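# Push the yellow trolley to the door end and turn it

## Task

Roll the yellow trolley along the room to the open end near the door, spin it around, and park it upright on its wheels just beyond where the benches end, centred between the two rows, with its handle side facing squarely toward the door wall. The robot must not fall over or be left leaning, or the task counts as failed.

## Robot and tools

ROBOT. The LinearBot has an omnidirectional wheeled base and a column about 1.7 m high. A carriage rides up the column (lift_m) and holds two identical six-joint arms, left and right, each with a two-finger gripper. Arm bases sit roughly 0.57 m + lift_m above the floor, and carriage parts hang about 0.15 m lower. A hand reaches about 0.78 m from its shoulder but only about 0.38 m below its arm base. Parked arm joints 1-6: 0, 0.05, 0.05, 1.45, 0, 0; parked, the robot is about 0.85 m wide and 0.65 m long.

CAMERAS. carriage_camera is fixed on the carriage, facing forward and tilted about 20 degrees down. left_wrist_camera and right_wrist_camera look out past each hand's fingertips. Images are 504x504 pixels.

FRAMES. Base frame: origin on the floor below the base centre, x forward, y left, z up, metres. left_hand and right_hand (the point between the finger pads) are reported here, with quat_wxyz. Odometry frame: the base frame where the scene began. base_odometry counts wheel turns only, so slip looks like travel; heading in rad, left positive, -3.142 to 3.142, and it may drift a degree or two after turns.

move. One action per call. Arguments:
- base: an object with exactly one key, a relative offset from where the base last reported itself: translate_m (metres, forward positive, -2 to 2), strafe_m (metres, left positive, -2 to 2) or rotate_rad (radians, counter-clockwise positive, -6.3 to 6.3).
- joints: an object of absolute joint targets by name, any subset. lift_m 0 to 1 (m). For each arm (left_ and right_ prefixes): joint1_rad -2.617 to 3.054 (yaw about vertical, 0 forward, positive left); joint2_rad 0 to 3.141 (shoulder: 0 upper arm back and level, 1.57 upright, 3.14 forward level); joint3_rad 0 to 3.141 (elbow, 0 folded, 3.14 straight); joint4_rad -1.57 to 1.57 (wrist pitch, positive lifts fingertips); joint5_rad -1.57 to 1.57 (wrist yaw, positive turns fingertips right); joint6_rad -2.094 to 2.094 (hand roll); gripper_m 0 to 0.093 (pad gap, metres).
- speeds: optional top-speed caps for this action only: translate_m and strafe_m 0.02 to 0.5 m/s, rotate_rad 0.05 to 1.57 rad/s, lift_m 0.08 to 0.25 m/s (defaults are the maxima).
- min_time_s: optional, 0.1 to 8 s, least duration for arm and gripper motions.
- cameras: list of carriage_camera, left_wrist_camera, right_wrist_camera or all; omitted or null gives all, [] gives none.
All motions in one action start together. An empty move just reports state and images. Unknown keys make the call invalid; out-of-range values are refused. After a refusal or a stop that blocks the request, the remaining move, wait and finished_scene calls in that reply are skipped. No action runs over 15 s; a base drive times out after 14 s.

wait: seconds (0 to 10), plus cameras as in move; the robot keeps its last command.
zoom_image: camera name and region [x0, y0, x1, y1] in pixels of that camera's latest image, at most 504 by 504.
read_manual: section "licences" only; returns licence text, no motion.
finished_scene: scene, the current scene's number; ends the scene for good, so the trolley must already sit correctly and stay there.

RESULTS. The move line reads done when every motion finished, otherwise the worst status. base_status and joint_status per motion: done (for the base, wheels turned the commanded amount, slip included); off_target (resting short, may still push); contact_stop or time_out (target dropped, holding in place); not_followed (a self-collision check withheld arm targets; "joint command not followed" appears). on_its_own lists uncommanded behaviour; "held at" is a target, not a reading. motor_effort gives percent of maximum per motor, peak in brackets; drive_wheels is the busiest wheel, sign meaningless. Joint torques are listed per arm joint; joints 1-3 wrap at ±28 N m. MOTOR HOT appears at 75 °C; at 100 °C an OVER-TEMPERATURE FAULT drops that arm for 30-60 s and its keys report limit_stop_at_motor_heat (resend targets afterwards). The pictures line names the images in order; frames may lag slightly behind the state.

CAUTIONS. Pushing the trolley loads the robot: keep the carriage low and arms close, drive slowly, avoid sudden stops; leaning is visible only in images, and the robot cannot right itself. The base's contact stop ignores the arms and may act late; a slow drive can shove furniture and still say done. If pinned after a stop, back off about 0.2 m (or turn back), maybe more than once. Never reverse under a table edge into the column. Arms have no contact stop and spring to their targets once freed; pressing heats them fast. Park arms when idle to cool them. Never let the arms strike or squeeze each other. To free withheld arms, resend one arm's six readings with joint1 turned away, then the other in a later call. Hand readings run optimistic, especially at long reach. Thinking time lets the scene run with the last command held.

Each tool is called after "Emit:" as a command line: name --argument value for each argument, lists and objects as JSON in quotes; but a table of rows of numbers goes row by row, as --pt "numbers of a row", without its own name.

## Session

Emit:
move

Scene clock: 0.00 s.
Joint torques (N m): no reading
base_odometry: x=+0.000 y=+0.000 heading=+0.000
base_status: not commanded
joint_positions: lift_m=+0.300 left_joint1_rad=-0.004 left_joint2_rad=+0.033 left_joint3_rad=+0.056 left_joint4_rad=+1.414 left_joint5_rad=+0.028 left_joint6_rad=+0.008 left_gripper_m=+0.09396 right_joint1_rad=+0.000 right_joint2_rad=+0.051 right_joint3_rad=+0.050 right_joint4_rad=+1.483 right_joint5_rad=+0.016 right_joint6_rad=+0.019 right_gripper_m=+0.09396
joint_status: not commanded
motor_effort: lift_m=+23 drive_wheels=-2
left_hand: x=+0.2647 y=+0.3034 z=+1.3319 quat_wxyz=(+0.998, +0.014, +0.067, +0.001) (m; base frame)
right_hand: x=+0.2556 y=-0.3110 z=+1.3320 quat_wxyz=(+0.999, +0.008, +0.045, +0.009) (m; base frame)
pictures: carriage_camera, left_wrist_camera, right_wrist_camera
camera_calibration:
left_wrist_camera: T_world_to_cam=[[-0.0347605, -0.996677, -0.0736684, 0.403668], [0.749051, 0.0228156, -0.662119, 0.687799], [0.661599, -0.078197, 0.745769, -1.01939], [0, 0, 0, 1]] pos_world=[0.173263, 0.306921, 1.24537]
right_wrist_camera: T_world_to_cam=[[0.00716142, -0.999704, -0.0232344, -0.280098], [0.769555, 0.0203466, -0.638257, 0.666714], [0.638541, -0.0133093, 0.769473, -1.07043], [0, 0, 0, 1]] pos_world=[0.172445, -0.307828, 1.24269]

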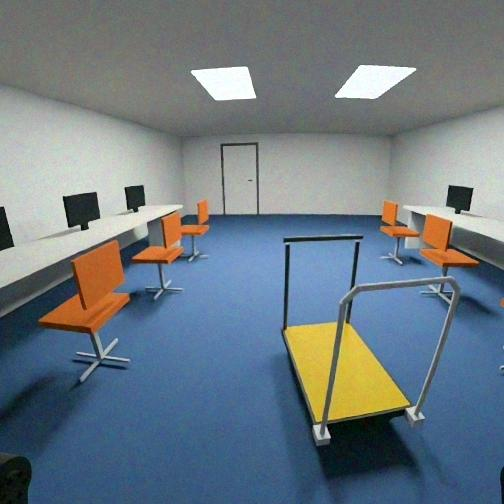

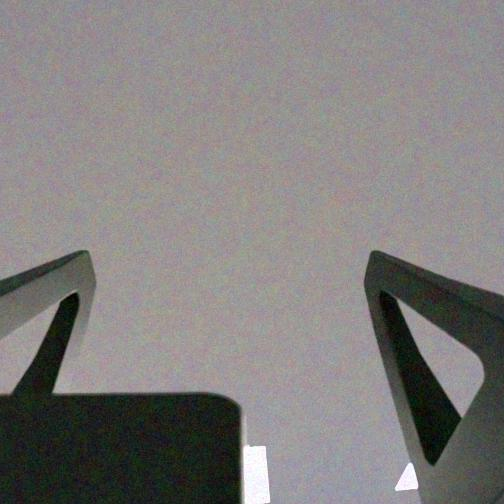

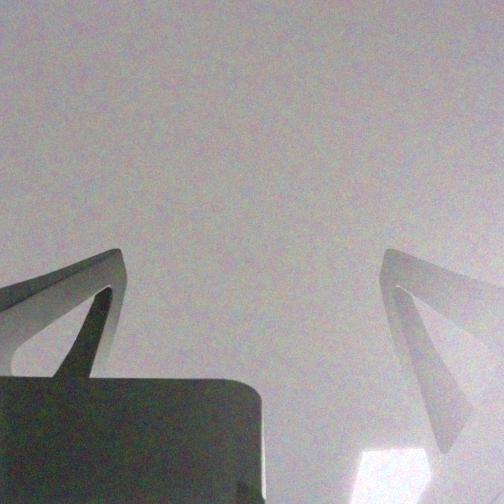

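Emit:
move --base '{"rotate_rad":0.15}' --joints '{"lift_m":0.0}' --speeds '{"rotate_rad":0.5}' --cameras '[]'

Emit:
move --base '{"strafe_m":-0.67}' --speeds '{"strafe_m":0.4}' --joints '{"left_joint1_rad":-0.12,"right_joint1_rad":0.12,"left_joint2_rad":1.9,"right_joint2_rad":1.9,"left_joint3_rad":0.6,"right_joint3_rad":0.6,"left_joint4_rad":1.3,"right_joint4_rad":1.3,"left_joint5_rad":0,"right_joint5_rad":0,"left_joint6_rad":0,"right_joint6_rad":0,"left_gripper_m":0.093,"right_gripper_m":0.093}' --min_time_s 2.5

Scene clock: 12.90 s.
Joint torques (N m): left_arm=[-0.38 4.74 6.64 -0.27 0.06 -0.01] | right_arm=[-0.14 4.79 4.37 -0.24 -0.04 -0.04]
move: done
base_odometry: x=+0.000 y=+0.000 heading=+0.150
base_status: done
joint_positions: lift_m=+0.000 left_joint1_rad=-0.004 left_joint2_rad=+0.033 left_joint3_rad=+0.056 left_joint4_rad=+1.414 left_joint5_rad=+0.028 left_joint6_rad=+0.008 left_gripper_m=+0.09396 right_joint1_rad=+0.000 right_joint2_rad=+0.051 right_joint3_rad=+0.050 right_joint4_rad=+1.483 right_joint5_rad=+0.016 right_joint6_rad=+0.019 right_gripper_m=+0.09396
joint_status: all done
motor_effort: lift_m=+20(22) drive_wheels=-4(6)
left_hand: x=+0.2648 y=+0.3034 z=+1.0323 quat_wxyz=(+0.998, +0.014, +0.067, +0.001) (m; base frame)
right_hand: x=+0.2556 y=-0.3110 z=+1.0325 quat_wxyz=(+0.999, +0.008, +0.045, +0.009) (m; base frame)
pictures: none
No camera images: "cameras" was empty.

Scene clock: 16.47 s.
Joint torques (N m): left_arm=[-0.76 -6.28 7.75 2.39 0 -0.09] | right_arm=[0.31 -7.01 5.83 2.55 -0.09 -0.12]
move: done
base_odometry: x=+0.101 y=-0.662 heading=+0.150
base_status: done
joint_positions: lift_m=+0.000 left_joint1_rad=-0.116 left_joint2_rad=+1.891 left_joint3_rad=+0.573 left_joint4_rad=+1.292 left_joint5_rad=+0.008 left_joint6_rad=+0.008 left_gripper_m=+0.09308 right_joint1_rad=+0.114 right_joint2_rad=+1.888 right_joint3_rad=+0.572 right_joint4_rad=+1.300 right_joint5_rad=+0.008 right_joint6_rad=+0.007 right_gripper_m=+0.09310
joint_status: all done
motor_effort: lift_m=+20(20) drive_wheels=-4(11)
left_hand: x=+0.6972 y=+0.2527 z=+0.7366 quat_wxyz=(+0.697, +0.047, +0.714, -0.041) (m; base frame)
right_hand: x=+0.6972 y=-0.2566 z=+0.7392 quat_wxyz=(+0.700, -0.035, +0.712, +0.040) (m; base frame)
pictures: carriage_camera, left_wrist_camera, right_wrist_camera
camera_calibration:
carriage_camera: T_world_to_cam=[[0.0345615, -0.999371, -0.00797329, 0.00315483], [-0.31294, -0.00324492, -0.949767, 1.00369], [0.949144, 0.0353205, -0.312855, 0.182114], [0, 0, 0, 1]] pos_world=[0.141134, -0.0000226255, 1.01028]
left_wrist_camera: T_world_to_cam=[[-0.171833, -0.984874, 0.0222923, 0.346167], [-0.5719, 0.081304, -0.816284, 0.990594], [0.802124, -0.153013, -0.57722, 0.0298183], [0, 0, 0, 1]] pos_world=[0.602085, 0.264954, 0.818101]
right_wrist_camera: T_world_to_cam=[[0.0990854, -0.995075, 0.00287621, -0.324746], [-0.577223, -0.0598314, -0.814392, 0.996077], [0.810553, 0.0790341, -0.580309, 0.00597902], [0, 0, 0, 1]] pos_world=[0.60229, -0.264023, 0.815601]

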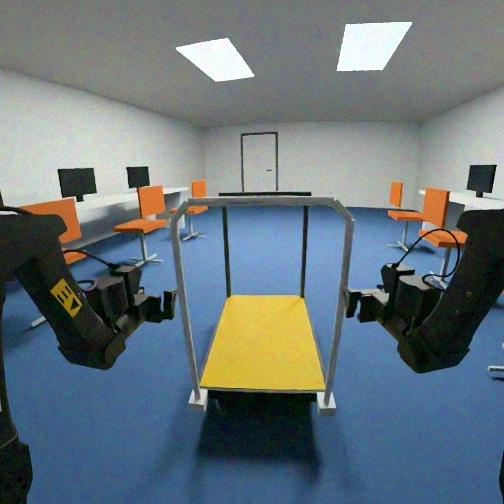

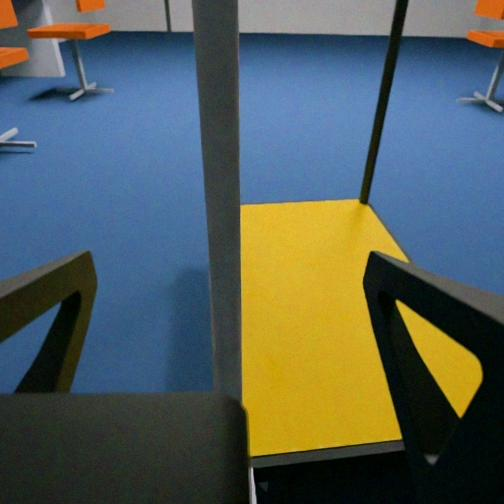

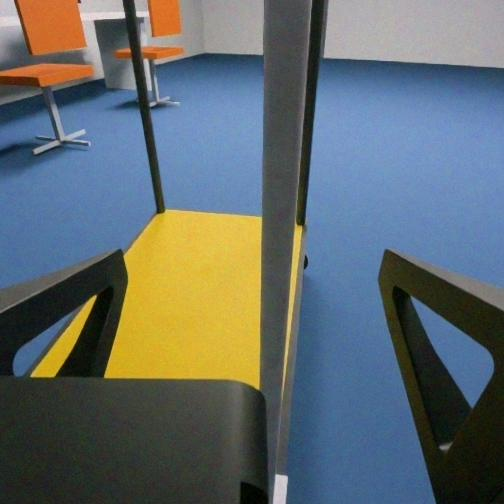

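Emit:
move --base '{"translate_m":0.155}' --speeds '{"translate_m":0.12}'

Scene clock: 22.33 s.
Joint torques (N m): left_arm=[-0.76 -6.28 7.75 2.39 0 -0.09] | right_arm=[0.31 -7.08 5.82 2.55 -0.11 -0.1]
move: done
base_odometry: x=+0.254 y=-0.639 heading=+0.150
base_status: done
joint_positions: lift_m=+0.000 left_joint1_rad=-0.116 left_joint2_rad=+1.891 left_joint3_rad=+0.573 left_joint4_rad=+1.292 left_joint5_rad=+0.008 left_joint6_rad=+0.008 left_gripper_m=+0.09308 right_joint1_rad=+0.114 right_joint2_rad=+1.888 right_joint3_rad=+0.572 right_joint4_rad=+1.300 right_joint5_rad=+0.006 right_joint6_rad=+0.007 right_gripper_m=+0.09310
joint_status: not commanded
motor_effort: lift_m=+20(20) drive_wheels=-4(7)
left_hand: x=+0.6972 y=+0.2527 z=+0.7365 quat_wxyz=(+0.697, +0.047, +0.715, -0.040) (m; base frame)
right_hand: x=+0.6972 y=-0.2560 z=+0.7391 quat_wxyz=(+0.700, -0.036, +0.712, +0.040) (m; base frame)
pictures: carriage_camera, left_wrist_camera, right_wrist_camera
camera_calibration:
carriage_camera: T_world_to_cam=[[0.0345615, -0.999371, -0.00797329, 0.00315483], [-0.31294, -0.00324492, -0.949767, 1.00369], [0.949144, 0.0353205, -0.312855, 0.182114], [0, 0, 0, 1]] pos_world=[0.141134, -0.0000226255, 1.01028]
left_wrist_camera: T_world_to_cam=[[-0.171507, -0.984931, 0.0222679, 0.346005], [-0.572191, 0.0811852, -0.816092, 0.990644], [0.801987, -0.152707, -0.577492, 0.030042], [0, 0, 0, 1]] pos_world=[0.602086, 0.264953, 0.818101]
right_wrist_camera: T_world_to_cam=[[0.10103, -0.994879, 0.00282663, -0.325415], [-0.577407, -0.060949, -0.814178, 0.9956], [0.810181, 0.0806244, -0.580608, 0.00686284], [0, 0, 0, 1]] pos_world=[0.602183, -0.263621, 0.8155]

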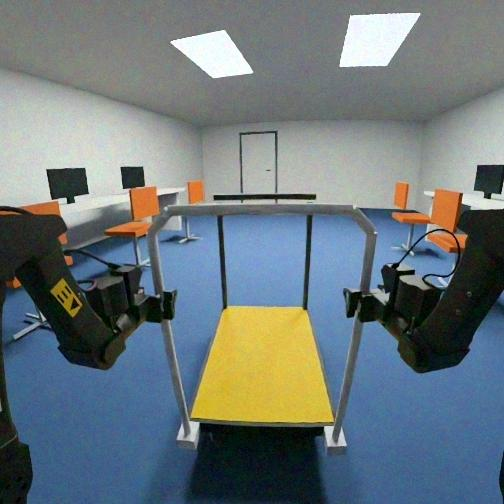

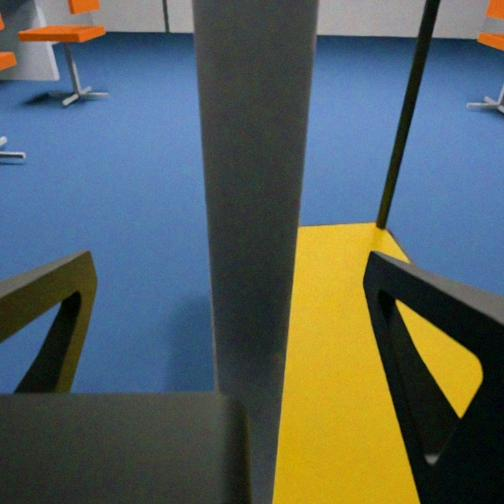

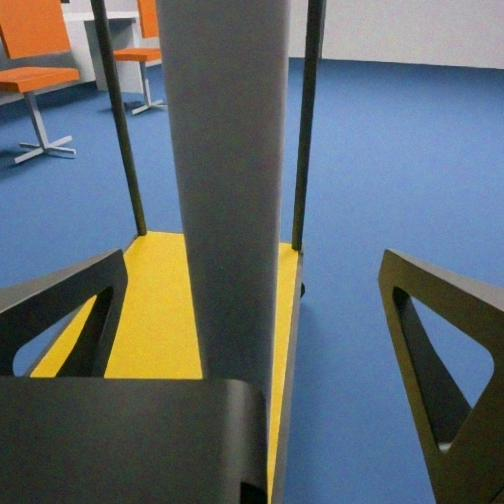

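Emit:
move --joints '{"left_gripper_m":0.012,"right_gripper_m":0.012}' --min_time_s 2

Emit:
move --base '{"translate_m":0.3}' --speeds '{"translate_m":0.2}' --cameras '[]'

Emit:
move --base '{"rotate_rad":-0.14}' --speeds '{"rotate_rad":0.12}' --cameras '["carriage_camera"]'

Scene clock: 34.47 s.
Joint torques (N m): left_arm=[-0.13 -6.3 7.75 2.39 -0.05 -0.02] | right_arm=[-0.03 -7.04 5.81 2.55 -0.04 -0.09]
move: off_target
base_odometry: x=+0.254 y=-0.639 heading=+0.150
base_status: not commanded
joint_positions: lift_m=+0.000 left_joint1_rad=-0.122 left_joint2_rad=+1.891 left_joint3_rad=+0.573 left_joint4_rad=+1.292 left_joint5_rad=+0.013 left_joint6_rad=+0.001 left_gripper_m=+0.02531 right_joint1_rad=+0.118 right_joint2_rad=+1.888 right_joint3_rad=+0.572 right_joint4_rad=+1.300 right_joint5_rad=-0.001 right_joint6_rad=+0.006 right_gripper_m=+0.02396
joint_status: left_gripper_m off_target (ended at +0.02533, target +0.01200); right_gripper_m off_target (ended at +0.02398, target +0.01200)
motor_effort: lift_m=+20(20) drive_wheels=-4(4)
left_hand: x=+0.6967 y=+0.2489 z=+0.7365 quat_wxyz=(+0.696, +0.049, +0.715, -0.047) (m; base frame)
right_hand: x=+0.6968 y=-0.2530 z=+0.7391 quat_wxyz=(+0.700, -0.040, +0.712, +0.044) (m; base frame)
pictures: carriage_camera, left_wrist_camera, right_wrist_camera
camera_calibration:
carriage_camera: T_world_to_cam=[[0.0345615, -0.999371, -0.00797329, 0.00315483], [-0.31294, -0.00324492, -0.949767, 1.00369], [0.949144, 0.0353205, -0.312855, 0.182114], [0, 0, 0, 1]] pos_world=[0.141134, -0.0000226255, 1.01028]
left_wrist_camera: T_world_to_cam=[[-0.18286, -0.982703, 0.0292892, 0.344414], [-0.57195, 0.0821022, -0.816169, 0.99032], [0.799647, -0.165997, -0.57707, 0.0345052], [0, 0, 0, 1]] pos_world=[0.601802, 0.262877, 0.818093]
right_wrist_camera: T_world_to_cam=[[0.112001, -0.993701, 0.0038555, -0.330529], [-0.576621, -0.0681507, -0.814164, 0.993214], [0.809298, 0.0889644, -0.580622, 0.00961561], [0, 0, 0, 1]] pos_world=[0.601946, -0.261614, 0.815497]

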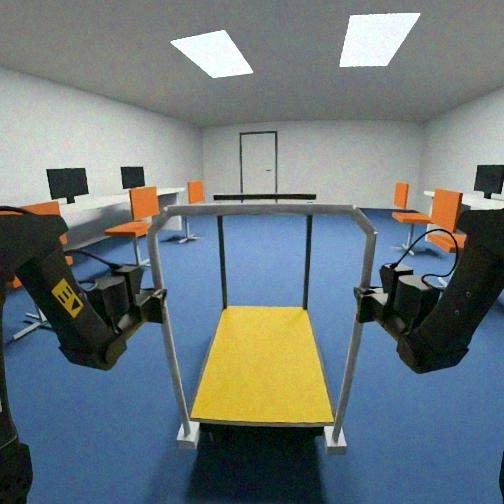

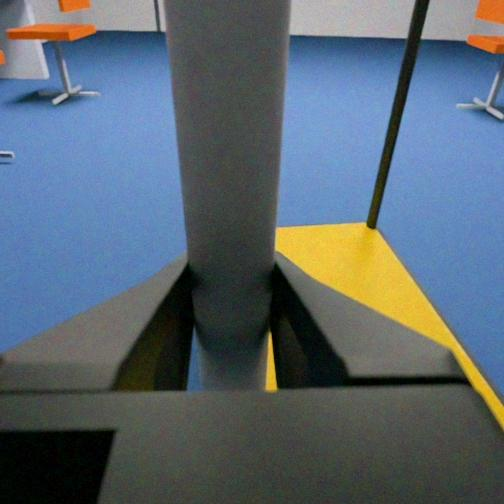

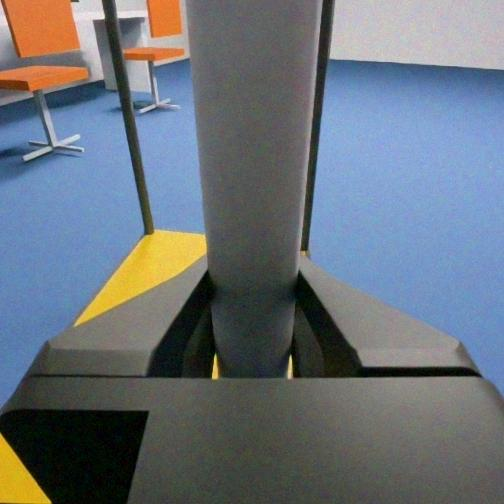

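Scene clock: 37.07 s.
Joint torques (N m): left_arm=[-0.66 -6.22 8.57 2.21 0 -0.02] | right_arm=[-1.14 -8.24 3.33 2.9 0.04 -0.09]
move: done
base_odometry: x=+0.551 y=-0.595 heading=+0.150
base_status: done
joint_positions: lift_m=+0.000 left_joint1_rad=-0.117 left_joint2_rad=+1.891 left_joint3_rad=+0.563 left_joint4_rad=+1.307 left_joint5_rad=+0.008 left_joint6_rad=+0.001 left_gripper_m=+0.02531 right_joint1_rad=+0.132 right_joint2_rad=+1.899 right_joint3_rad=+0.604 right_joint4_rad=+1.270 right_joint5_rad=-0.008 right_joint6_rad=+0.006 right_gripper_m=+0.02396
joint_status: not commanded
motor_effort: lift_m=+20(20) drive_wheels=-4(10)
left_hand: x=+0.6949 y=+0.2526 z=+0.7365 quat_wxyz=(+0.698, +0.045, +0.713, -0.043) (m; base frame)
right_hand: x=+0.7032 y=-0.2443 z=+0.7391 quat_wxyz=(+0.697, -0.048, +0.714, +0.051) (m; base frame)
pictures: none
No camera images: "cameras" was empty.

Scene clock: 38.83 s.
Joint torques (N m): left_arm=[0.17 -7.65 4.9 2.73 -0.01 -0.01] | right_arm=[0.01 -9.57 2.89 2.74 0 -0.09]
move: done
base_odometry: x=+0.551 y=-0.595 heading=+0.010
base_status: done
joint_positions: lift_m=+0.000 left_joint1_rad=-0.125 left_joint2_rad=+1.903 left_joint3_rad=+0.608 left_joint4_rad=+1.264 left_joint5_rad=+0.009 left_joint6_rad=+0.000 left_gripper_m=+0.02531 right_joint1_rad=+0.117 right_joint2_rad=+1.910 right_joint3_rad=+0.609 right_joint4_rad=+1.284 right_joint5_rad=-0.005 right_joint6_rad=+0.006 right_gripper_m=+0.02396
joint_status: not commanded
motor_effort: lift_m=+20(20) drive_wheels=-5(12)
left_hand: x=+0.7045 y=+0.2472 z=+0.7368 quat_wxyz=(+0.694, +0.048, +0.717, -0.047) (m; base frame)
right_hand: x=+0.7057 y=-0.2520 z=+0.7391 quat_wxyz=(+0.700, -0.041, +0.712, +0.045) (m; base frame)
pictures: carriage_camera
camera_calibration:
carriage_camera: T_world_to_cam=[[0.0345615, -0.999371, -0.00797329, 0.00315483], [-0.31294, -0.00324492, -0.949767, 1.00369], [0.949144, 0.0353205, -0.312855, 0.182114], [0, 0, 0, 1]] pos_world=[0.141134, -0.0000226255, 1.01028]

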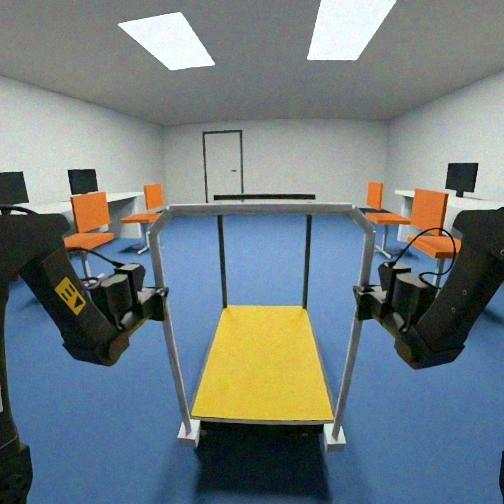

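Emit:
move --base '{"rotate_rad":-0.03}' --speeds '{"rotate_rad":0.1}' --cameras '[]'

Emit:
move --base '{"translate_m":2.0}' --speeds '{"translate_m":0.4}' --cameras '[]'

Emit:
move --base '{"translate_m":2.0}' --speeds '{"translate_m":0.4}' --cameras '["carriage_camera"]'

Scene clock: 50.13 s.
Joint torques (N m): left_arm=[-0.05 -7.61 5.35 2.64 -0.01 -0.01] | right_arm=[-0.05 -9.58 2.8 2.77 0.01 -0.09]
move: done
base_odometry: x=+0.551 y=-0.595 heading=-0.020
base_status: done
joint_positions: lift_m=+0.000 left_joint1_rad=-0.124 left_joint2_rad=+1.903 left_joint3_rad=+0.602 left_joint4_rad=+1.272 left_joint5_rad=+0.009 left_joint6_rad=+0.000 left_gripper_m=+0.02532 right_joint1_rad=+0.119 right_joint2_rad=+1.910 right_joint3_rad=+0.611 right_joint4_rad=+1.281 right_joint5_rad=-0.006 right_joint6_rad=+0.006 right_gripper_m=+0.02396
joint_status: not commanded
motor_effort: lift_m=+20(20) drive_wheels=-5(11)
left_hand: x=+0.7034 y=+0.2483 z=+0.7367 quat_wxyz=(+0.695, +0.047, +0.716, -0.046) (m; base frame)
right_hand: x=+0.7059 y=-0.2509 z=+0.7389 quat_wxyz=(+0.699, -0.042, +0.712, +0.046) (m; base frame)
pictures: none
No camera images: "cameras" was empty.

Scene clock: 57.03 s.
Joint torques (N m): left_arm=[1.36 -7.66 4.51 2.81 -0.13 -0.01] | right_arm=[0.81 -9.01 5.6 2.15 -0.18 -0.1]
move: done
base_odometry: x=+2.551 y=-0.638 heading=-0.021
base_status: done
joint_positions: lift_m=+0.000 left_joint1_rad=-0.138 left_joint2_rad=+1.903 left_joint3_rad=+0.612 left_joint4_rad=+1.256 left_joint5_rad=+0.022 left_joint6_rad=+0.000 left_gripper_m=+0.02531 right_joint1_rad=+0.108 right_joint2_rad=+1.908 right_joint3_rad=+0.573 right_joint4_rad=+1.333 right_joint5_rad=+0.014 right_joint6_rad=+0.006 right_gripper_m=+0.02395
joint_status: not commanded
motor_effort: lift_m=+20(20) drive_wheels=-8(16)
left_hand: x=+0.7043 y=+0.2390 z=+0.7368 quat_wxyz=(+0.693, +0.057, +0.717, -0.056) (m; base frame)
right_hand: x=+0.6985 y=-0.2601 z=+0.7390 quat_wxyz=(+0.706, -0.031, +0.707, +0.035) (m; base frame)
pictures: none
No camera images: "cameras" was empty.

Scene clock: 63.93 s.
Joint torques (N m): left_arm=[1.35 -7.66 4.55 2.8 -0.1 -0.01] | right_arm=[0.8 -8.96 5.6 2.16 -0.13 -0.09]
move: done
base_odometry: x=+4.550 y=-0.682 heading=-0.022
base_status: done
joint_positions: lift_m=+0.000 left_joint1_rad=-0.138 left_joint2_rad=+1.903 left_joint3_rad=+0.612 left_joint4_rad=+1.258 left_joint5_rad=+0.018 left_joint6_rad=+0.000 left_gripper_m=+0.02531 right_joint1_rad=+0.108 right_joint2_rad=+1.908 right_joint3_rad=+0.573 right_joint4_rad=+1.332 right_joint5_rad=+0.010 right_joint6_rad=+0.006 right_gripper_m=+0.02395
joint_status: not commanded
motor_effort: lift_m=+20(20) drive_wheels=-6(15)
left_hand: x=+0.7043 y=+0.2396 z=+0.7369 quat_wxyz=(+0.693, +0.056, +0.717, -0.054) (m; base frame)
right_hand: x=+0.6984 y=-0.2594 z=+0.7388 quat_wxyz=(+0.705, -0.033, +0.707, +0.037) (m; base frame)
pictures: carriage_camera
camera_calibration:
carriage_camera: T_world_to_cam=[[0.0345615, -0.999371, -0.00797329, 0.00315483], [-0.31294, -0.00324492, -0.949767, 1.00369], [0.949144, 0.0353205, -0.312855, 0.182114], [0, 0, 0, 1]] pos_world=[0.141134, -0.0000226255, 1.01028]

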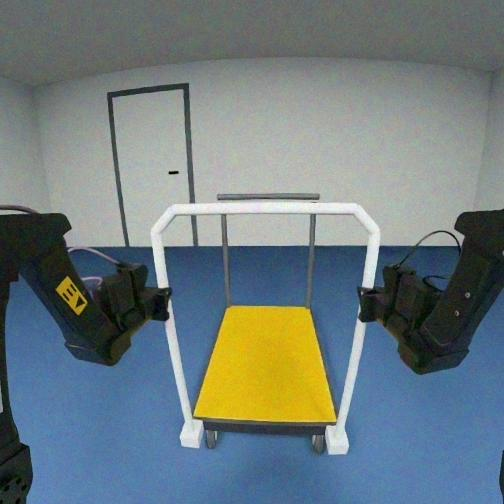

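Emit:
move --base '{"translate_m":0.75}' --speeds '{"translate_m":0.35}' --cameras '["carriage_camera"]'

Emit:
move --base '{"rotate_rad":1.8}' --speeds '{"rotate_rad":0.33}' --cameras '["carriage_camera"]'

Emit:
move --base '{"rotate_rad":1.363}' --speeds '{"rotate_rad":0.33}' --cameras '["carriage_camera"]'

Scene clock: 73.83 s.
Joint torques (N m): left_arm=[1.35 -7.65 4.71 2.77 -0.09 -0.01] | right_arm=[0.77 -9.03 5.59 2.16 -0.11 -0.1]
move: done
base_odometry: x=+5.300 y=-0.700 heading=-0.023
base_status: done
joint_positions: lift_m=+0.000 left_joint1_rad=-0.138 left_joint2_rad=+1.903 left_joint3_rad=+0.610 left_joint4_rad=+1.260 left_joint5_rad=+0.017 left_joint6_rad=+0.000 left_gripper_m=+0.02531 right_joint1_rad=+0.109 right_joint2_rad=+1.908 right_joint3_rad=+0.573 right_joint4_rad=+1.332 right_joint5_rad=+0.008 right_joint6_rad=+0.006 right_gripper_m=+0.02395
joint_status: not commanded
motor_effort: lift_m=+20(20) drive_wheels=-6(13)
left_hand: x=+0.7040 y=+0.2400 z=+0.7368 quat_wxyz=(+0.693, +0.055, +0.716, -0.054) (m; base frame)
right_hand: x=+0.6984 y=-0.2589 z=+0.7388 quat_wxyz=(+0.705, -0.033, +0.707, +0.038) (m; base frame)
pictures: carriage_camera
camera_calibration:
carriage_camera: T_world_to_cam=[[0.0345615, -0.999371, -0.00797329, 0.00315483], [-0.31294, -0.00324492, -0.949767, 1.00369], [0.949144, 0.0353205, -0.312855, 0.182114], [0, 0, 0, 1]] pos_world=[0.141134, -0.0000226255, 1.01028]

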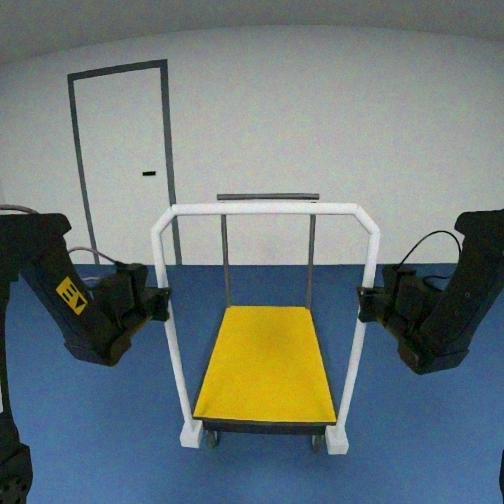

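Scene clock: 80.53 s.
Joint torques (N m): left_arm=[-0.24 -8.27 6.01 2.34 -0.25 0.03] | right_arm=[-0.35 -10.13 2.15 2.82 -0.29 -0.09]
move: done
base_odometry: x=+5.300 y=-0.700 heading=+1.777
base_status: done
joint_positions: lift_m=+0.000 left_joint1_rad=-0.121 left_joint2_rad=+1.910 left_joint3_rad=+0.593 left_joint4_rad=+1.296 left_joint5_rad=+0.035 left_joint6_rad=-0.004 left_gripper_m=+0.02521 right_joint1_rad=+0.122 right_joint2_rad=+1.915 right_joint3_rad=+0.619 right_joint4_rad=+1.277 right_joint5_rad=+0.026 right_joint6_rad=+0.005 right_gripper_m=+0.02369
joint_status: not commanded
motor_effort: lift_m=+20(20) drive_wheels=+3(24)
left_hand: x=+0.7012 y=+0.2451 z=+0.7361 quat_wxyz=(+0.697, +0.054, +0.713, -0.056) (m; base frame)
right_hand: x=+0.7082 y=-0.2545 z=+0.7386 quat_wxyz=(+0.699, -0.033, +0.713, +0.035) (m; base frame)
pictures: carriage_camera
camera_calibration:
carriage_camera: T_world_to_cam=[[0.0345615, -0.999371, -0.00797329, 0.00315483], [-0.31294, -0.00324492, -0.949767, 1.00369], [0.949144, 0.0353205, -0.312855, 0.182114], [0, 0, 0, 1]] pos_world=[0.141134, -0.0000226255, 1.01028]

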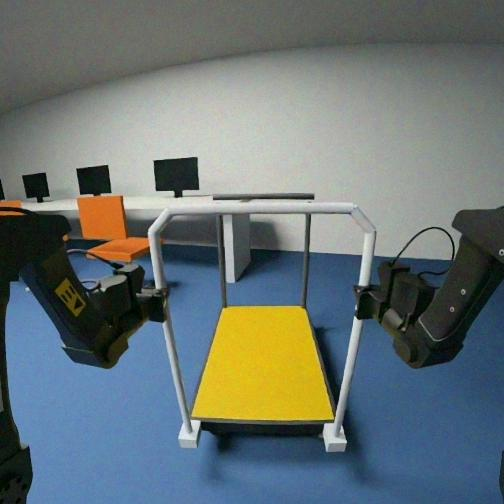

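Scene clock: 85.90 s.
Joint torques (N m): left_arm=[-0.28 -8.23 6.08 2.34 -0.25 0.03] | right_arm=[-0.38 -10.14 2.22 2.8 -0.3 -0.08]
move: done
base_odometry: x=+5.300 y=-0.700 heading=+3.140
base_status: done
joint_positions: lift_m=+0.000 left_joint1_rad=-0.121 left_joint2_rad=+1.910 left_joint3_rad=+0.593 left_joint4_rad=+1.296 left_joint5_rad=+0.035 left_joint6_rad=-0.004 left_gripper_m=+0.02515 right_joint1_rad=+0.122 right_joint2_rad=+1.916 right_joint3_rad=+0.618 right_joint4_rad=+1.279 right_joint5_rad=+0.027 right_joint6_rad=+0.005 right_gripper_m=+0.02363
joint_status: not commanded
motor_effort: lift_m=+20(20) drive_wheels=+3(25)
left_hand: x=+0.7010 y=+0.2454 z=+0.7360 quat_wxyz=(+0.697, +0.054, +0.713, -0.056) (m; base frame)
right_hand: x=+0.7081 y=-0.2544 z=+0.7385 quat_wxyz=(+0.700, -0.033, +0.713, +0.035) (m; base frame)
pictures: carriage_camera
camera_calibration:
carriage_camera: T_world_to_cam=[[0.0345615, -0.999371, -0.00797329, 0.00315483], [-0.31294, -0.00324492, -0.949767, 1.00369], [0.949144, 0.0353205, -0.312855, 0.182114], [0, 0, 0, 1]] pos_world=[0.141134, -0.0000226255, 1.01028]

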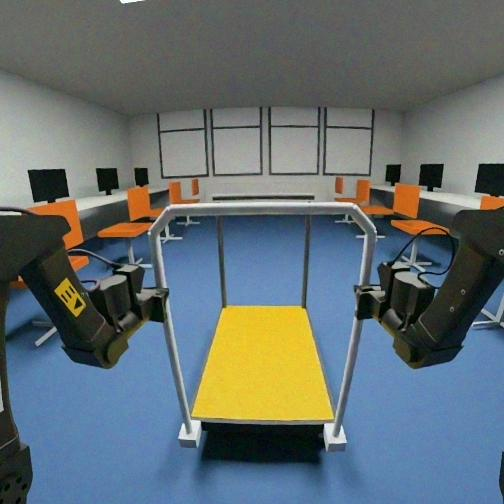

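Emit:
move --base '{"strafe_m":-0.06}' --speeds '{"strafe_m":0.1}' --cameras '[]'

Emit:
move --base '{"rotate_rad":-0.02}' --speeds '{"rotate_rad":0.1}' --cameras '[]'

Emit:
move --base '{"translate_m":-1.05}' --speeds '{"translate_m":0.25}' --cameras '["carriage_camera"]'

Scene clock: 101.50 s.
Joint torques (N m): left_arm=[-0.92 -8.18 6.58 2.23 -0.29 0.03] | right_arm=[-0.99 -10.14 2.06 2.81 -0.34 -0.09]
move: done
base_odometry: x=+5.300 y=-0.640 heading=+3.141
base_status: done
joint_positions: lift_m=+0.000 left_joint1_rad=-0.114 left_joint2_rad=+1.910 left_joint3_rad=+0.586 left_joint4_rad=+1.304 left_joint5_rad=+0.040 left_joint6_rad=-0.004 left_gripper_m=+0.02515 right_joint1_rad=+0.131 right_joint2_rad=+1.916 right_joint3_rad=+0.618 right_joint4_rad=+1.279 right_joint5_rad=+0.025 right_joint6_rad=+0.005 right_gripper_m=+0.02363
joint_status: not commanded
motor_effort: lift_m=+20(20) drive_wheels=+4(11)
left_hand: x=+0.7000 y=+0.2479 z=+0.7359 quat_wxyz=(+0.698, +0.053, +0.712, -0.055) (m; base frame)
right_hand: x=+0.7075 y=-0.2500 z=+0.7385 quat_wxyz=(+0.699, -0.036, +0.713, +0.039) (m; base frame)
pictures: none
No camera images: "cameras" was empty.

Scene clock: 102.17 s.
Joint torques (N m): left_arm=[-1.01 -8.08 7.99 1.96 -0.2 0.03] | right_arm=[-1.17 -10.17 1.95 2.87 -0.17 -0.09]
move: done
base_odometry: x=+5.300 y=-0.640 heading=+3.121
base_status: done
joint_positions: lift_m=+0.000 left_joint1_rad=-0.114 left_joint2_rad=+1.909 left_joint3_rad=+0.569 left_joint4_rad=+1.328 left_joint5_rad=+0.030 left_joint6_rad=-0.004 left_gripper_m=+0.02515 right_joint1_rad=+0.133 right_joint2_rad=+1.916 right_joint3_rad=+0.622 right_joint4_rad=+1.273 right_joint5_rad=+0.014 right_joint6_rad=+0.005 right_gripper_m=+0.02363
joint_status: not commanded
motor_effort: lift_m=+20(20) drive_wheels=+5(9)
left_hand: x=+0.6964 y=+0.2502 z=+0.7356 quat_wxyz=(+0.701, +0.050, +0.710, -0.052) (m; base frame)
right_hand: x=+0.7081 y=-0.2472 z=+0.7385 quat_wxyz=(+0.698, -0.041, +0.713, +0.043) (m; base frame)
pictures: none
No camera images: "cameras" was empty.

Scene clock: 107.67 s.
Joint torques (N m): left_arm=[-0.92 -8.1 7.41 2.05 -0.17 0.03] | right_arm=[-1.13 -10.28 1.98 2.88 -0.14 -0.08]
move: done
base_odometry: x=+6.350 y=-0.661 heading=+3.122
base_status: done
joint_positions: lift_m=+0.000 left_joint1_rad=-0.114 left_joint2_rad=+1.909 left_joint3_rad=+0.577 left_joint4_rad=+1.319 left_joint5_rad=+0.027 left_joint6_rad=-0.004 left_gripper_m=+0.02515 right_joint1_rad=+0.132 right_joint2_rad=+1.916 right_joint3_rad=+0.622 right_joint4_rad=+1.272 right_joint5_rad=+0.011 right_joint6_rad=+0.005 right_gripper_m=+0.02363
joint_status: not commanded
motor_effort: lift_m=+20(20) drive_wheels=-3(8)
left_hand: x=+0.6981 y=+0.2502 z=+0.7360 quat_wxyz=(+0.700, +0.049, +0.710, -0.051) (m; base frame)
right_hand: x=+0.7080 y=-0.2471 z=+0.7381 quat_wxyz=(+0.698, -0.042, +0.714, +0.044) (m; base frame)
pictures: carriage_camera
camera_calibration:
carriage_camera: T_world_to_cam=[[0.0345615, -0.999371, -0.00797329, 0.00315483], [-0.31294, -0.00324492, -0.949767, 1.00369], [0.949144, 0.0353205, -0.312855, 0.182114], [0, 0, 0, 1]] pos_world=[0.141134, -0.0000226255, 1.01028]

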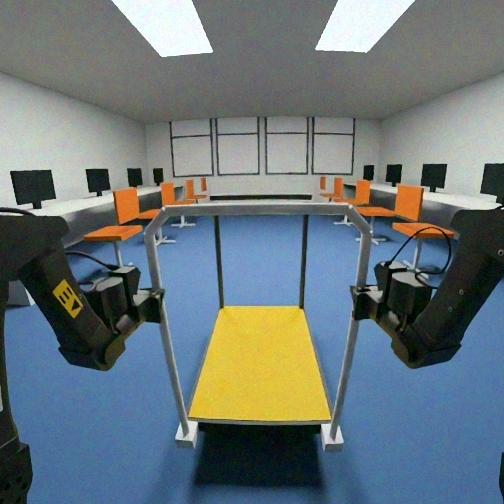

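Emit:
move --joints '{"left_gripper_m":0.093,"right_gripper_m":0.093}' --min_time_s 2 --cameras '[]'

Emit:
move --base '{"translate_m":-0.25}' --speeds '{"translate_m":0.15}' --cameras '["carriage_camera"]'

Scene clock: 113.47 s.
Joint torques (N m): left_arm=[-0.92 -8.13 7.42 2.34 0 0.03] | right_arm=[-0.65 -10.13 2.73 2.82 -0.03 -0.08]
move: done
base_odometry: x=+6.350 y=-0.661 heading=+3.122
base_status: not commanded
joint_positions: lift_m=+0.000 left_joint1_rad=-0.114 left_joint2_rad=+1.909 left_joint3_rad=+0.577 left_joint4_rad=+1.297 left_joint5_rad=+0.008 left_joint6_rad=-0.004 left_gripper_m=+0.09295 right_joint1_rad=+0.126 right_joint2_rad=+1.916 right_joint3_rad=+0.611 right_joint4_rad=+1.278 right_joint5_rad=-0.001 right_joint6_rad=+0.005 right_gripper_m=+0.09292
joint_status: all done
motor_effort: lift_m=+20(20) drive_wheels=-1(4)
left_hand: x=+0.6984 y=+0.2534 z=+0.7306 quat_wxyz=(+0.693, +0.042, +0.718, -0.044) (m; base frame)
right_hand: x=+0.7058 y=-0.2483 z=+0.7358 quat_wxyz=(+0.696, -0.043, +0.715, +0.046) (m; base frame)
pictures: none
No camera images: "cameras" was empty.

Scene clock: 116.03 s.
Joint torques (N m): left_arm=[-0.94 -8.13 7.41 2.37 0 0.03] | right_arm=[-0.57 -10.18 2.74 2.8 -0.03 -0.09]
move: done
base_odometry: x=+6.600 y=-0.666 heading=+3.121
base_status: done
joint_positions: lift_m=+0.000 left_joint1_rad=-0.114 left_joint2_rad=+1.909 left_joint3_rad=+0.577 left_joint4_rad=+1.294 left_joint5_rad=+0.008 left_joint6_rad=-0.004 left_gripper_m=+0.09295 right_joint1_rad=+0.125 right_joint2_rad=+1.916 right_joint3_rad=+0.611 right_joint4_rad=+1.279 right_joint5_rad=-0.001 right_joint6_rad=+0.005 right_gripper_m=+0.09292
joint_status: not commanded
motor_effort: lift_m=+20(20) drive_wheels=-2(6)
left_hand: x=+0.6984 y=+0.2535 z=+0.7300 quat_wxyz=(+0.692, +0.042, +0.719, -0.044) (m; base frame)
right_hand: x=+0.7059 y=-0.2487 z=+0.7360 quat_wxyz=(+0.696, -0.043, +0.715, +0.045) (m; base frame)
pictures: carriage_camera
camera_calibration:
carriage_camera: T_world_to_cam=[[0.0345615, -0.999371, -0.00797329, 0.00315483], [-0.31294, -0.00324492, -0.949767, 1.00369], [0.949144, 0.0353205, -0.312855, 0.182114], [0, 0, 0, 1]] pos_world=[0.141134, -0.0000226255, 1.01028]

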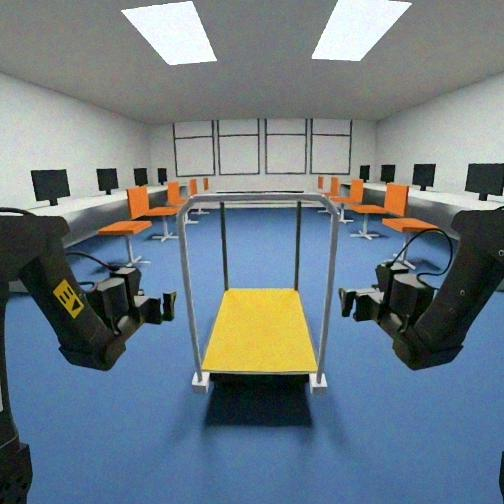

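Essentially the same final picture as the successful scene 1.

Emit:
finished_scene --scene 2

The scene is finished: the task was done.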